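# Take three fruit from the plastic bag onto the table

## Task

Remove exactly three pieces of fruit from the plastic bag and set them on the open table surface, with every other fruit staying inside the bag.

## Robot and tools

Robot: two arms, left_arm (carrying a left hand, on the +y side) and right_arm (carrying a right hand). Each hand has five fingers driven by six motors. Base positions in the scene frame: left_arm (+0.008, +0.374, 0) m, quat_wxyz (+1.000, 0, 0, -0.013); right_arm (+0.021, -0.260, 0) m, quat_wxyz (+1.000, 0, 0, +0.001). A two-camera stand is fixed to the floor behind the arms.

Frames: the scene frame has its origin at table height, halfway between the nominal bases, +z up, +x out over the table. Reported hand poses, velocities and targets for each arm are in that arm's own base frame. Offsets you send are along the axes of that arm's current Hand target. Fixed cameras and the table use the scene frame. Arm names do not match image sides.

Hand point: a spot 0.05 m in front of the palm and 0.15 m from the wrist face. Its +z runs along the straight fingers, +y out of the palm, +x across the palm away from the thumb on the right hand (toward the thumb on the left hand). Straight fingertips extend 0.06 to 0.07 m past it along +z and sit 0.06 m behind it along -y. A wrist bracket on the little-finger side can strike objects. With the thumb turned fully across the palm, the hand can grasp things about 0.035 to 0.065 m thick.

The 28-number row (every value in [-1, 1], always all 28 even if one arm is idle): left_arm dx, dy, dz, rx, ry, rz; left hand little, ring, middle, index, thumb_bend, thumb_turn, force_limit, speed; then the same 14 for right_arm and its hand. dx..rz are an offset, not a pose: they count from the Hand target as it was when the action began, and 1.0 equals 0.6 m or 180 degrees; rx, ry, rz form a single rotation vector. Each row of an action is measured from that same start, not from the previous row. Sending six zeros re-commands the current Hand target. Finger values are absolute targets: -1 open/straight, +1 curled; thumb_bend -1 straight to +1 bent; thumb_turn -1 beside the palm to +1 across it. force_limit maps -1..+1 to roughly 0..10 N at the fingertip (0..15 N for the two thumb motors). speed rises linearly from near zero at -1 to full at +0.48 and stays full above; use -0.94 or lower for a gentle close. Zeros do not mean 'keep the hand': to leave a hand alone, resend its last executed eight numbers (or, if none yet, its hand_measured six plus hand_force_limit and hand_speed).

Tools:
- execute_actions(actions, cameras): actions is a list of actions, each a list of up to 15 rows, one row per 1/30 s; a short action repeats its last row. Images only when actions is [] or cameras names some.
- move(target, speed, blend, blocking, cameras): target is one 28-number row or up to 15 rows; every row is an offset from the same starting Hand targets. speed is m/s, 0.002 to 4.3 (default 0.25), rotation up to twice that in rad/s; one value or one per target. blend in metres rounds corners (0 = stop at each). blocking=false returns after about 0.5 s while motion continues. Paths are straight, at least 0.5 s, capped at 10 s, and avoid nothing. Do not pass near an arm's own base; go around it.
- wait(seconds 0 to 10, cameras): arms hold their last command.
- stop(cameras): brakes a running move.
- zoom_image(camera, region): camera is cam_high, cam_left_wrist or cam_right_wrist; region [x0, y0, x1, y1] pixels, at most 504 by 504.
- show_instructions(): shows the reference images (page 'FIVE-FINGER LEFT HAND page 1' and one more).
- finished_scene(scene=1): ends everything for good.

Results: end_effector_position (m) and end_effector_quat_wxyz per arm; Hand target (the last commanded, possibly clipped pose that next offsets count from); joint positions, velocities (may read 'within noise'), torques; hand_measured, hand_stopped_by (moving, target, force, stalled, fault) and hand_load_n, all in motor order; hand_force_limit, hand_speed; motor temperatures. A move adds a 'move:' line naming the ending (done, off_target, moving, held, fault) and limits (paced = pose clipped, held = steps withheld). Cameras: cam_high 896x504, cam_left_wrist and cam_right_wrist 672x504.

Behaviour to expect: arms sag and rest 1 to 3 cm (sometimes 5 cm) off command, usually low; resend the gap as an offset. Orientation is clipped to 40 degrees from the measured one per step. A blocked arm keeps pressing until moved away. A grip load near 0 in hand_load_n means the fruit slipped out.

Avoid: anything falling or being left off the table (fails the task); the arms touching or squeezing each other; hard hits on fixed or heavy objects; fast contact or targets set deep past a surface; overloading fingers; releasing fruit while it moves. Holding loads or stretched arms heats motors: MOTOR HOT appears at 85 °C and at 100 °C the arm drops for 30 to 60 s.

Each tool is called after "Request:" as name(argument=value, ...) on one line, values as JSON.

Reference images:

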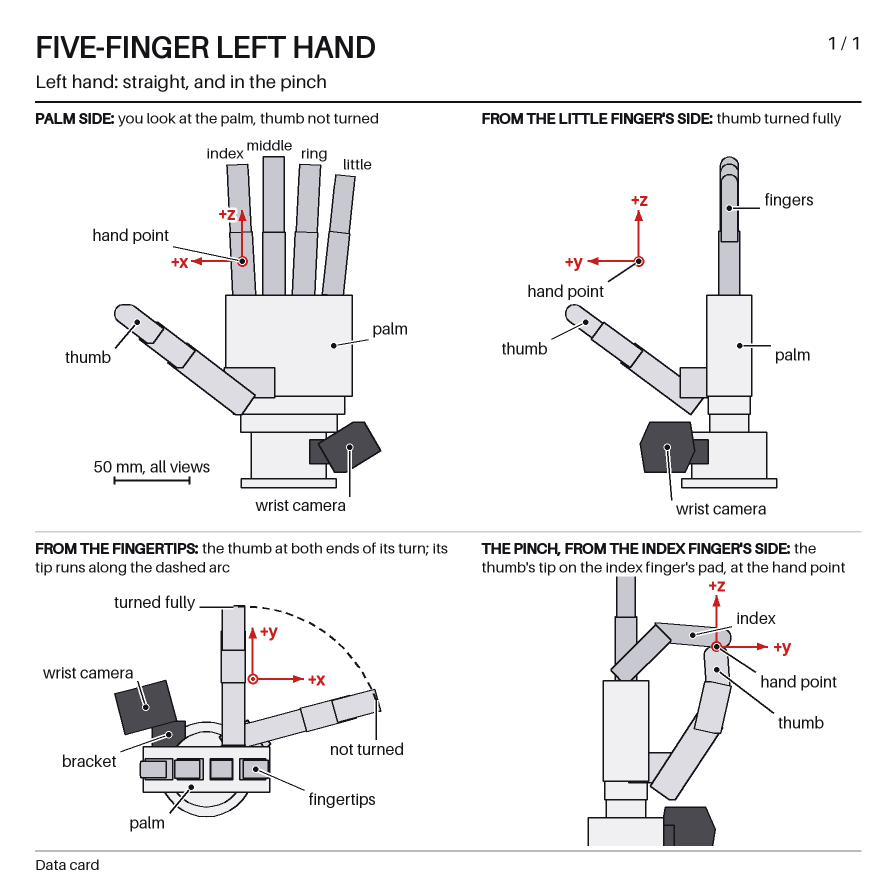

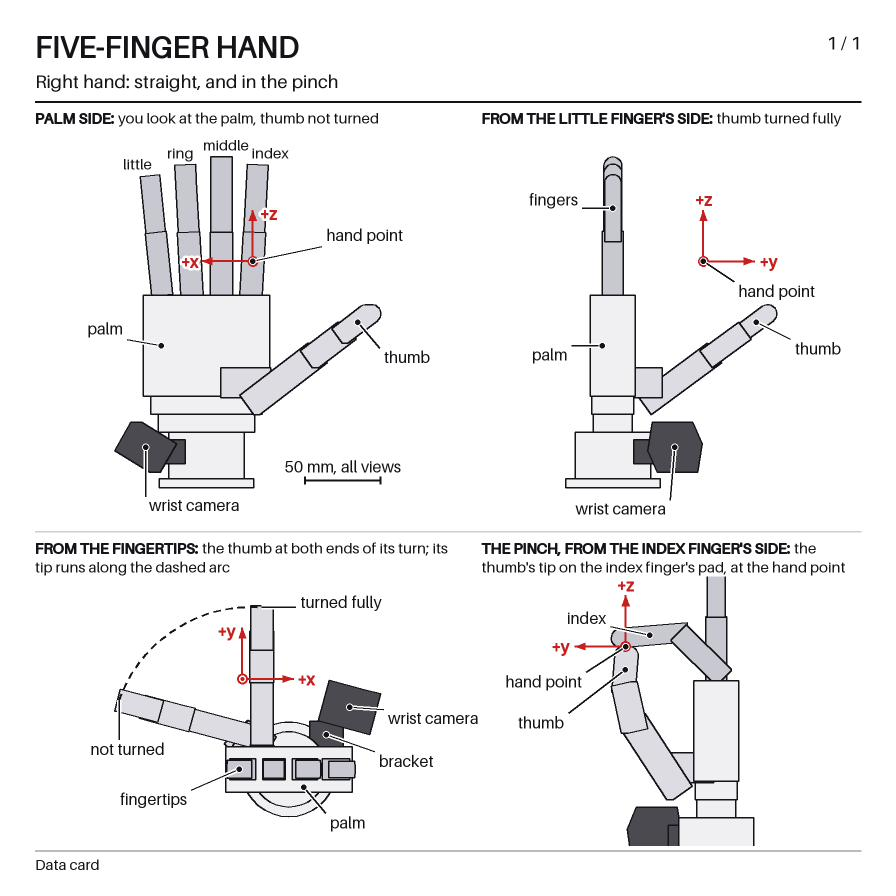

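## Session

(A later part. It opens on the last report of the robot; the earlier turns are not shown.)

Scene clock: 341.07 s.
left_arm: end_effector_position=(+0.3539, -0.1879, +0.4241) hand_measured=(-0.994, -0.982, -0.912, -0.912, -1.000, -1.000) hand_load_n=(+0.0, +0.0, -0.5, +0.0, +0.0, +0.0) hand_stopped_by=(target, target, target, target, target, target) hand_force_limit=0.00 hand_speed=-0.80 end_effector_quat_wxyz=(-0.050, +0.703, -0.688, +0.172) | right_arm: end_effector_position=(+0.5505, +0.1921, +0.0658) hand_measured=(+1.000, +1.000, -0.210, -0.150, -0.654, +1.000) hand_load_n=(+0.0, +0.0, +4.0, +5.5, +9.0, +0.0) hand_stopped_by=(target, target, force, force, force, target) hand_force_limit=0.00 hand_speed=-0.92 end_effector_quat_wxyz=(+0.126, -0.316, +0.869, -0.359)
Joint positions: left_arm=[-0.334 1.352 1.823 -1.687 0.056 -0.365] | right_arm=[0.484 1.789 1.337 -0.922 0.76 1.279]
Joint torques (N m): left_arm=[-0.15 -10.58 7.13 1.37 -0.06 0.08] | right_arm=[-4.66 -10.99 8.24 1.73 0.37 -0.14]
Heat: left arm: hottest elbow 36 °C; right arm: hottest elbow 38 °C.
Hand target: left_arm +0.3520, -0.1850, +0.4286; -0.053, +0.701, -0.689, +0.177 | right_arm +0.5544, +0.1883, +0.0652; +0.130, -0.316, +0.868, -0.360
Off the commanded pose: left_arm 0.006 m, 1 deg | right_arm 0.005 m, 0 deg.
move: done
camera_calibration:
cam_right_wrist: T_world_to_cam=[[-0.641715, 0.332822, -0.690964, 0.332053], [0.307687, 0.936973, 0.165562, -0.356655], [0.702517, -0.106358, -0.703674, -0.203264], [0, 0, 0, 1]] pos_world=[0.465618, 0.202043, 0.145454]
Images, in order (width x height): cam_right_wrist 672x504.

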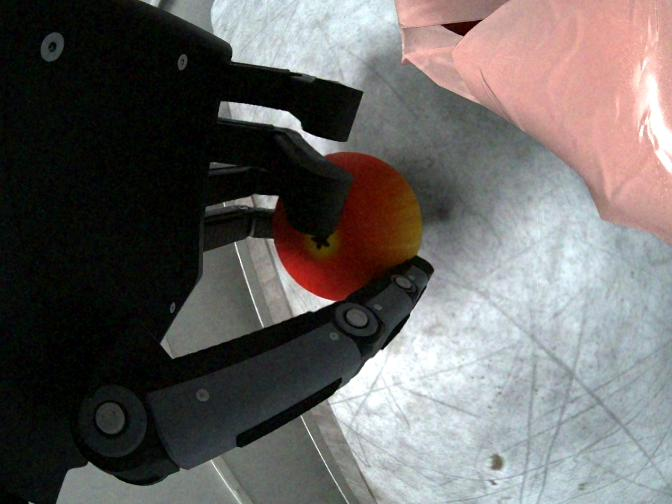

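Request:
move(target=[0,0,0,0,0,0,-1,-1,-1,-1,-1,-1,0,-0.8,0,0.026,0.026,0,0,0,1,1,0.1,0.1,-0.2,1,0,-0.92], speed=0.03, cameras=["cam_right_wrist"])

Request:
move(target=[0,0,0,0,0,0,-1,-1,-1,-1,-1,-1,0,-0.8,0,0.007,0.007,0,0,0,1,1,0.1,0.1,-0.2,1,0,-0.92], speed=0.02)

Scene clock: 342.67 s.
left_arm: end_effector_position=(+0.3539, -0.1879, +0.4241) hand_measured=(-0.994, -0.982, -0.912, -0.912, -1.000, -1.000) hand_load_n=(+0.0, +0.0, +0.0, +0.0, +0.0, +0.0) hand_stopped_by=(target, target, target, target, target, target) hand_force_limit=0.00 hand_speed=-0.80 end_effector_quat_wxyz=(-0.050, +0.703, -0.688, +0.172) | right_arm: end_effector_position=(+0.5515, +0.1926, +0.0463) hand_measured=(+1.000, +1.000, -0.210, -0.150, -0.654, +1.000) hand_load_n=(+0.0, +0.0, +4.0, +5.5, +8.5, +0.0) hand_stopped_by=(target, target, force, force, force, target) hand_force_limit=0.00 hand_speed=-0.92 end_effector_quat_wxyz=(+0.129, -0.315, +0.869, -0.358)
Joint positions: left_arm=[-0.334 1.352 1.823 -1.687 0.056 -0.365] | right_arm=[0.484 1.812 1.312 -0.869 0.76 1.279]
Joint torques (N m): left_arm=[-0.21 -10.7 7.12 1.4 -0.07 0.08] | right_arm=[-3.49 -11.63 8.06 1.7 0.39 -0.13]
Heat: left arm: hottest elbow 36 °C; right arm: hottest elbow 38 °C.
Hand target: left_arm +0.3520, -0.1850, +0.4286; -0.053, +0.701, -0.689, +0.177 | right_arm +0.5544, +0.1882, +0.0433; +0.130, -0.316, +0.868, -0.360
Off the commanded pose: left_arm 0.006 m, 1 deg | right_arm 0.006 m, 0 deg.
move: done
camera_calibration:
cam_right_wrist: T_world_to_cam=[[-0.638338, 0.334596, -0.693232, 0.316965], [0.306812, 0.936552, 0.16952, -0.353933], [0.705969, -0.10448, -0.700494, -0.219968], [0, 0, 0, 1]] pos_world=[0.466212, 0.202439, 0.125643]
Images, in order (width x height): cam_right_wrist 672x504.

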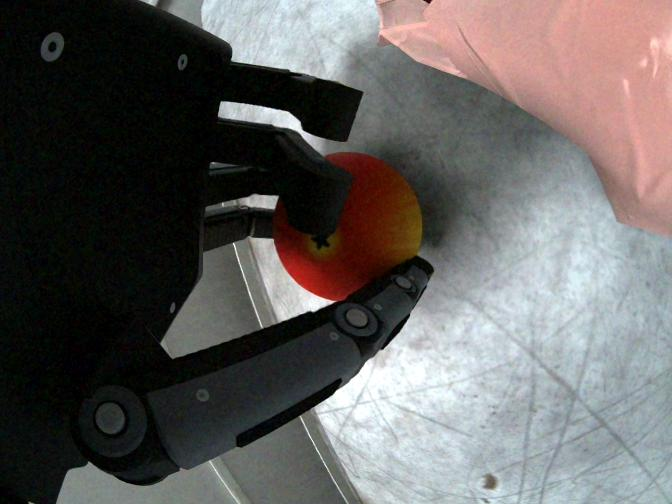

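Scene clock: 343.77 s.
left_arm: end_effector_position=(+0.3539, -0.1879, +0.4241) hand_measured=(-0.994, -0.982, -0.912, -0.912, -1.000, -1.000) hand_load_n=(+0.0, -0.5, +0.0, +0.0, -0.5, +0.0) hand_stopped_by=(target, target, target, target, target, target) hand_force_limit=0.00 hand_speed=-0.80 end_effector_quat_wxyz=(-0.050, +0.703, -0.688, +0.172) | right_arm: end_effector_position=(+0.5525, +0.1931, +0.0424) hand_measured=(+1.000, +1.000, -0.210, -0.150, -0.654, +1.000) hand_load_n=(+0.0, +0.0, +4.0, +5.5, +8.5, +0.0) hand_stopped_by=(target, target, force, force, force, target) hand_force_limit=0.00 hand_speed=-0.92 end_effector_quat_wxyz=(+0.131, -0.314, +0.870, -0.358)
Joint positions: left_arm=[-0.334 1.352 1.823 -1.687 0.056 -0.365] | right_arm=[0.484 1.817 1.307 -0.853 0.76 1.279]
Joint torques (N m): left_arm=[-0.03 -10.64 7.13 1.37 -0.06 0.08] | right_arm=[-4.01 -10.75 7.77 1.83 0.46 -0.08]
Heat: left arm: hottest elbow 36 °C; right arm: hottest elbow 38 °C.
Hand target: left_arm +0.3520, -0.1850, +0.4286; -0.053, +0.701, -0.689, +0.177 | right_arm +0.5543, +0.1882, +0.0371; +0.130, -0.316, +0.868, -0.360
Off the commanded pose: left_arm 0.006 m, 1 deg | right_arm 0.007 m, 0 deg.
move: done

Request:
move(target=[0,0,0,0,0,0,-1,-1,-1,-1,-1,-1,0,-0.8,0,0.007,0.007,0,0,0,1,1,0.1,0.1,-0.2,1,0,-0.92], speed=0.02, cameras=["cam_right_wrist"])

Request:
zoom_image(camera="cam_right_wrist", region=[220, 120, 520, 340])

Scene clock: 345.07 s.
left_arm: end_effector_position=(+0.3539, -0.1879, +0.4241) hand_measured=(-0.994, -0.982, -0.912, -0.912, -1.000, -1.000) hand_load_n=(+0.0, +0.0, +0.0, +0.0, +0.0, +0.0) hand_stopped_by=(target, target, target, target, target, target) hand_force_limit=0.00 hand_speed=-0.80 end_effector_quat_wxyz=(-0.050, +0.703, -0.688, +0.172) | right_arm: end_effector_position=(+0.5538, +0.1939, +0.0416) hand_measured=(+1.000, +1.000, -0.210, -0.150, -0.654, +1.000) hand_load_n=(+0.0, +0.0, +4.0, +5.5, +8.5, -0.5) hand_stopped_by=(target, target, force, force, force, target) hand_force_limit=0.00 hand_speed=-0.92 end_effector_quat_wxyz=(+0.134, -0.316, +0.868, -0.358)
Joint positions: left_arm=[-0.334 1.352 1.823 -1.687 0.056 -0.365] | right_arm=[0.484 1.818 1.305 -0.841 0.76 1.27]
Joint torques (N m): left_arm=[-0.21 -10.7 7.15 1.37 -0.05 0.07] | right_arm=[-4.13 -10.29 7.45 1.68 0.39 -0.13]
Heat: left arm: hottest elbow 36 °C; right arm: hottest elbow 38 °C.
Hand target: left_arm +0.3520, -0.1850, +0.4286; -0.053, +0.701, -0.689, +0.177 | right_arm +0.5543, +0.1882, +0.0312; +0.130, -0.316, +0.868, -0.360
Off the commanded pose: left_arm 0.006 m, 1 deg | right_arm 0.012 m, 1 deg.
move: off_target (right_arm)
camera_calibration:
cam_right_wrist: T_world_to_cam=[[-0.63517, 0.332224, -0.697271, 0.31368], [0.299451, 0.938078, 0.174179, -0.351426], [0.711961, -0.0981652, -0.695324, -0.229542], [0, 0, 0, 1]] pos_world=[0.4679, 0.202921, 0.120325]
Images, in order (width x height): cam_right_wrist 672x504.

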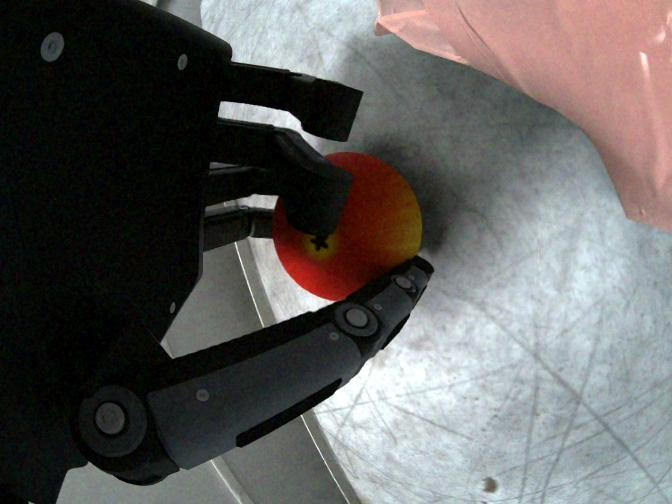

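Scaled by 1.680 from the camera's 672x504 image, which has a finer 960x720 frame.

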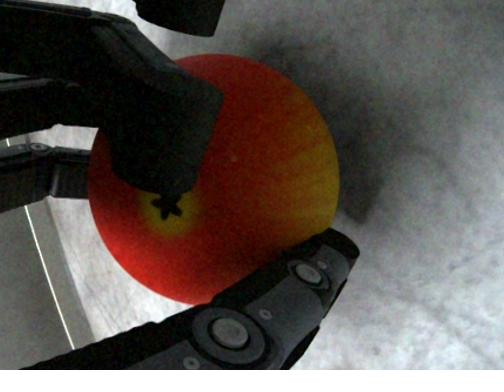

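Request:
move(target=[0,0,0,0,0,0,-1,-1,-1,-1,-1,-1,0,-0.8,0,-0.007,-0.007,0,0,0,1,1,-0.38,-0.38,-0.85,1,0,-0.9], speed=0.02)

Request:
wait(seconds=1.0, cameras=["cam_right_wrist"])

Scene clock: 347.13 s.
left_arm: end_effector_position=(+0.3539, -0.1879, +0.4241) hand_measured=(-0.994, -0.982, -0.912, -0.912, -1.000, -1.000) hand_load_n=(+0.0, +0.0, +0.0, +0.0, +0.0, +0.0) hand_stopped_by=(target, target, target, target, target, target) hand_force_limit=0.00 hand_speed=-0.80 end_effector_quat_wxyz=(-0.050, +0.703, -0.688, +0.172) | right_arm: end_effector_position=(+0.5542, +0.1940, +0.0409) hand_measured=(+1.000, +1.000, -0.380, -0.380, -0.850, +1.000) hand_load_n=(+0.0, +0.0, +0.0, +0.0, +0.0, +0.0) hand_stopped_by=(target, target, target, target, target, target) hand_force_limit=0.00 hand_speed=-0.90 end_effector_quat_wxyz=(+0.135, -0.313, +0.870, -0.358)
Joint positions: left_arm=[-0.334 1.352 1.823 -1.687 0.056 -0.365] | right_arm=[0.484 1.819 1.305 -0.841 0.76 1.278]
Joint torques (N m): left_arm=[-0.09 -10.64 7.16 1.35 -0.06 0.08] | right_arm=[-4.37 -11.75 7.86 1.18 0.4 -0.08]
Heat: left arm: hottest elbow 36 °C; right arm: hottest elbow 38 °C.
Hand target: left_arm +0.3520, -0.1850, +0.4286; -0.053, +0.701, -0.689, +0.177 | right_arm +0.5543, +0.1882, +0.0372; +0.130, -0.316, +0.868, -0.360
Off the commanded pose: left_arm 0.006 m, 1 deg | right_arm 0.007 m, 1 deg.
move: done

Scene clock: 348.13 s.
left_arm: end_effector_position=(+0.3539, -0.1879, +0.4241) hand_measured=(-0.994, -0.982, -0.912, -0.912, -1.000, -1.000) hand_load_n=(+0.0, +0.0, +0.0, +0.0, +0.0, +0.0) hand_stopped_by=(target, target, target, target, target, target) hand_force_limit=0.00 hand_speed=-0.80 end_effector_quat_wxyz=(-0.050, +0.703, -0.688, +0.172) | right_arm: end_effector_position=(+0.5542, +0.1940, +0.0409) hand_measured=(+1.000, +1.000, -0.380, -0.380, -0.850, +1.000) hand_load_n=(+0.0, +0.0, +0.0, +0.0, +0.0, +0.0) hand_stopped_by=(target, target, target, target, target, target) hand_force_limit=0.00 hand_speed=-0.90 end_effector_quat_wxyz=(+0.135, -0.313, +0.870, -0.358)
Joint positions: left_arm=[-0.334 1.352 1.823 -1.687 0.056 -0.365] | right_arm=[0.484 1.819 1.305 -0.841 0.76 1.278]
Joint torques (N m): left_arm=[-0.15 -10.64 7.15 1.33 -0.06 0.07] | right_arm=[-4.13 -10.23 7.95 1.25 0.35 -0.11]
Heat: left arm: hottest elbow 36 °C; right arm: hottest elbow 38 °C.
Hand target: left_arm +0.3520, -0.1850, +0.4286; -0.053, +0.701, -0.689, +0.177 | right_arm +0.5543, +0.1882, +0.0372; +0.130, -0.316, +0.868, -0.360
Off the commanded pose: left_arm 0.006 m, 1 deg | right_arm 0.007 m, 1 deg.
wait: 1.00 s; at rest by 0.17 s
camera_calibration:
cam_right_wrist: T_world_to_cam=[[-0.631348, 0.337602, -0.698158, 0.310262], [0.304048, 0.935949, 0.177636, -0.353846], [0.71341, -0.100124, -0.693557, -0.230765], [0, 0, 0, 1]] pos_world=[0.4681, 0.203331, 0.119419]
Images, in order (width x height): cam_right_wrist 672x504.

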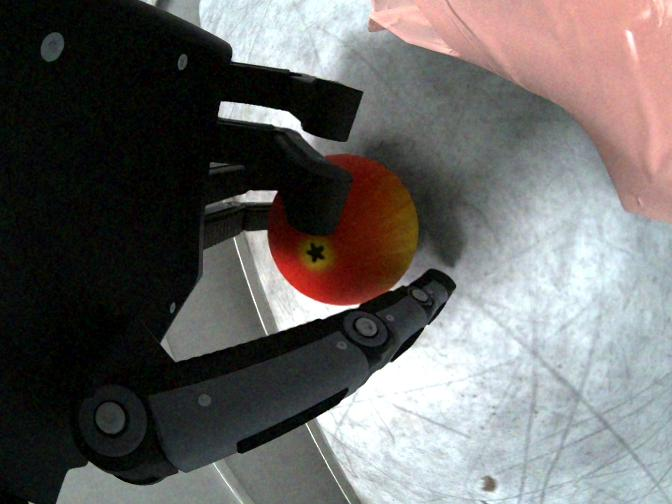

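Request:
move(target=[[0,0,0,0,0,0,-1,-1,-1,-1,-1,-1,0,-0.8,0,0,0,0,0,0,1,1,-0.8,-0.8,-1,1,0,-0.5],[0,0,0,0,0,0,-1,-1,-1,-1,-1,-1,0,-0.8,-0.0239,-0.1197,-0.116,0,0,0,1,1,-0.8,-0.8,-1,1,0,-0.5]], speed=0.08, cameras=["cam_right_wrist","cam_high","cam_left_wrist"])

Request:
zoom_image(camera="cam_left_wrist", region=[190, 170, 470, 380])

Scene clock: 351.43 s.
left_arm: end_effector_position=(+0.3539, -0.1879, +0.4241) hand_measured=(-0.994, -0.982, -0.912, -0.912, -1.000, -1.000) hand_load_n=(+0.0, +0.0, +0.0, +0.0, +0.0, +0.0) hand_stopped_by=(target, target, target, target, target, target) hand_force_limit=0.00 hand_speed=-0.80 end_effector_quat_wxyz=(-0.050, +0.703, -0.688, +0.172) | right_arm: end_effector_position=(+0.5441, +0.1887, +0.0993) hand_measured=(+1.000, +1.000, -0.800, -0.800, -1.000, +1.000) hand_load_n=(+0.0, +0.0, +0.0, +0.0, +0.0, +0.0) hand_stopped_by=(target, target, target, target, target, target) hand_force_limit=0.00 hand_speed=-0.50 end_effector_quat_wxyz=(+0.098, -0.328, +0.867, -0.363)
Joint positions: left_arm=[-0.334 1.352 1.823 -1.687 0.056 -0.365] | right_arm=[0.484 1.772 1.418 -1.082 0.76 1.278]
Joint torques (N m): left_arm=[-0.21 -10.52 7.13 1.36 -0.07 0.07] | right_arm=[-3.31 -12.92 14.87 0.39 0.47 -0.12]
Heat: left arm: hottest elbow 36 °C; right arm: hottest elbow 38 °C.
Hand target: left_arm +0.3520, -0.1850, +0.4286; -0.053, +0.701, -0.689, +0.177 | right_arm +0.5665, +0.1964, +0.1372; +0.130, -0.316, +0.868, -0.360
Off the commanded pose: left_arm 0.006 m, 1 deg | right_arm 0.045 m, 4 deg.
move: off_target (right_arm)
camera_calibration:
cam_left_wrist: T_world_to_cam=[[0.929189, -0.203733, 0.308385, -0.497255], [-0.350289, -0.751624, 0.55889, -0.254366], [0.117925, -0.627338, -0.769766, 0.277215], [0, 0, 0, 1]] pos_world=[0.340251, -0.118588, 0.508899]
cam_right_wrist: T_world_to_cam=[[-0.679539, 0.312311, -0.663844, 0.37396], [0.314593, 0.941495, 0.120903, -0.357361], [0.662765, -0.126682, -0.738034, -0.14672], [0, 0, 0, 1]] pos_world=[0.463784, 0.201075, 0.183173]

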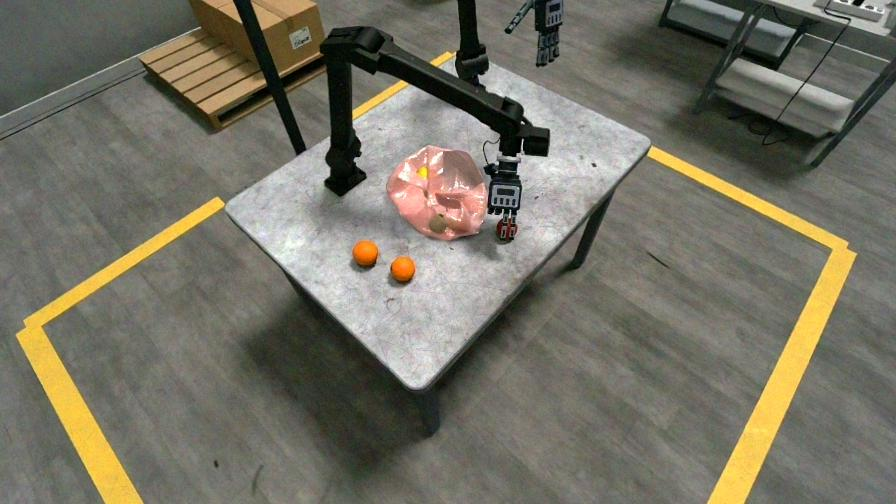

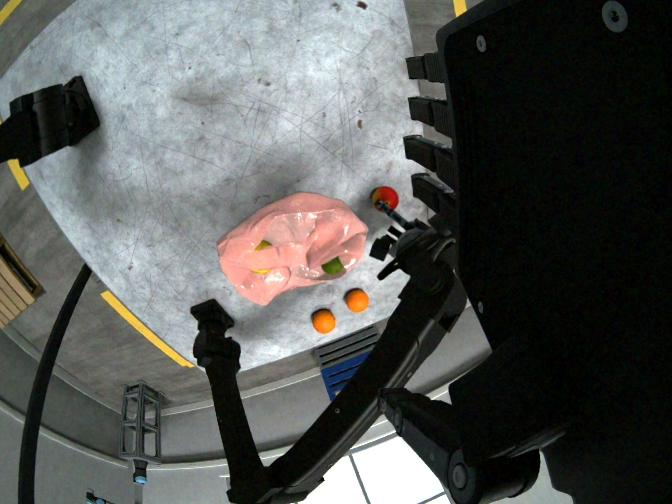

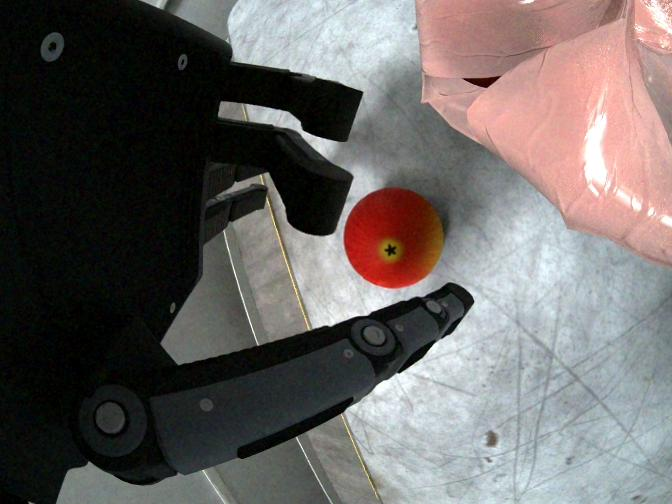

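Scaled by 1.800 from the camera's 672x504 image, which has a finer 960x720 frame.

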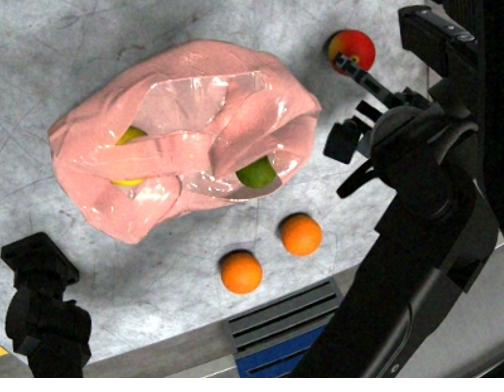

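Request:
move(target=[0,0,0,0,0,0,-1,-1,-1,-1,-1,-1,0,-0.8,0,-0.12,-0.12,0,0,0,1,1,-0.8,-0.8,-1,1,0,-0.5], speed=0.12, cameras=["cam_right_wrist","cam_high"])

Request:
zoom_image(camera="cam_high", region=[330, 120, 560, 300])

Scene clock: 353.33 s.
left_arm: end_effector_position=(+0.3539, -0.1879, +0.4241) hand_measured=(-0.994, -0.982, -0.912, -0.912, -1.000, -1.000) hand_load_n=(+0.0, +0.0, +0.0, +0.0, +0.0, +0.0) hand_stopped_by=(target, target, target, target, target, target) hand_force_limit=0.00 hand_speed=-0.80 end_effector_quat_wxyz=(-0.050, +0.703, -0.688, +0.172) | right_arm: end_effector_position=(+0.5499, +0.1918, +0.2018) hand_measured=(+1.000, +1.000, -0.800, -0.800, -1.000, +1.000) hand_load_n=(+0.0, +0.0, +0.0, +0.0, +0.0, +0.0) hand_stopped_by=(target, target, target, target, target, target) hand_force_limit=0.00 hand_speed=-0.50 end_effector_quat_wxyz=(+0.099, -0.327, +0.867, -0.362)
Joint positions: left_arm=[-0.334 1.352 1.823 -1.687 0.056 -0.365] | right_arm=[0.484 1.727 1.632 -1.338 0.76 1.278]
Joint torques (N m): left_arm=[-0.09 -10.81 7.2 1.36 -0.07 0.08] | right_arm=[-3.31 -12.69 15.82 0.51 0.48 -0.15]
Heat: left arm: hottest elbow 36 °C; right arm: hottest elbow 38 °C.
Hand target: left_arm +0.3520, -0.1850, +0.4286; -0.053, +0.701, -0.689, +0.177 | right_arm +0.5666, +0.1965, +0.2389; +0.130, -0.316, +0.868, -0.360
Off the commanded pose: left_arm 0.006 m, 1 deg | right_arm 0.041 m, 4 deg.
move: off_target (right_arm)
camera_calibration:
cam_right_wrist: T_world_to_cam=[[-0.67766, 0.31331, -0.665292, 0.444091], [0.314264, 0.941309, 0.12319, -0.374659], [0.664842, -0.125597, -0.73635, -0.0761022], [0, 0, 0, 1]] pos_world=[0.469281, 0.203974, 0.285567]
Images, in order (width x height): cam_high 896x504, cam_right_wrist 672x504.

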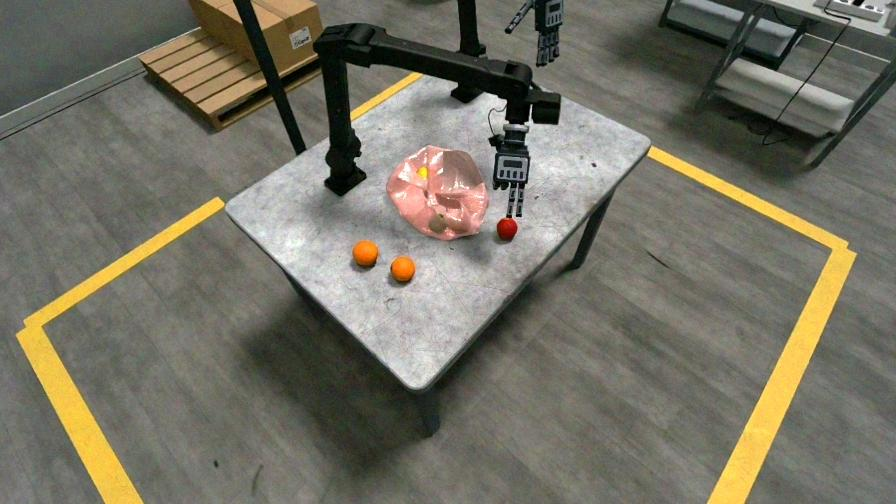

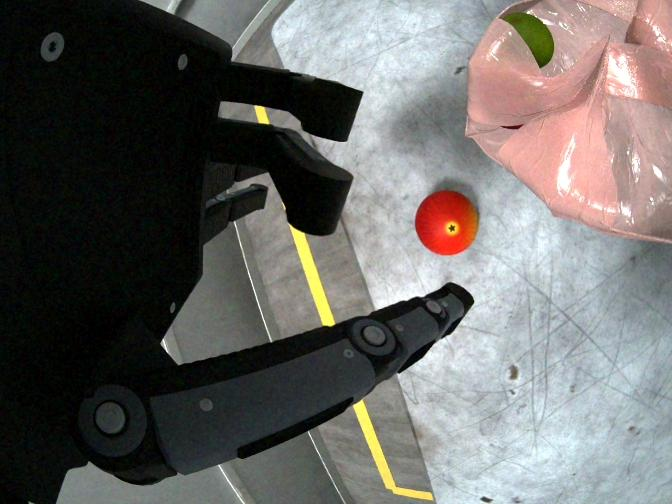

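Scaled by 2.191.

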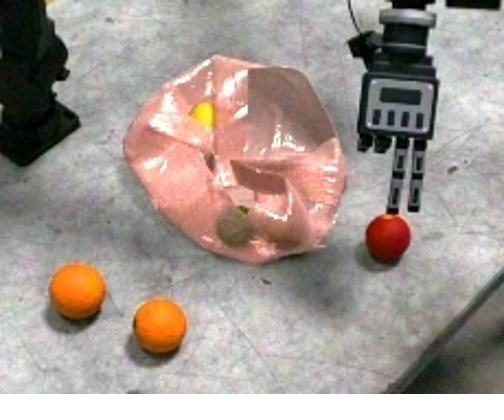

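Three fruits sit on the bare table, and the others are still in the bag.

Request:
finished_scene(scene=1)

The scene is finished: the task was done.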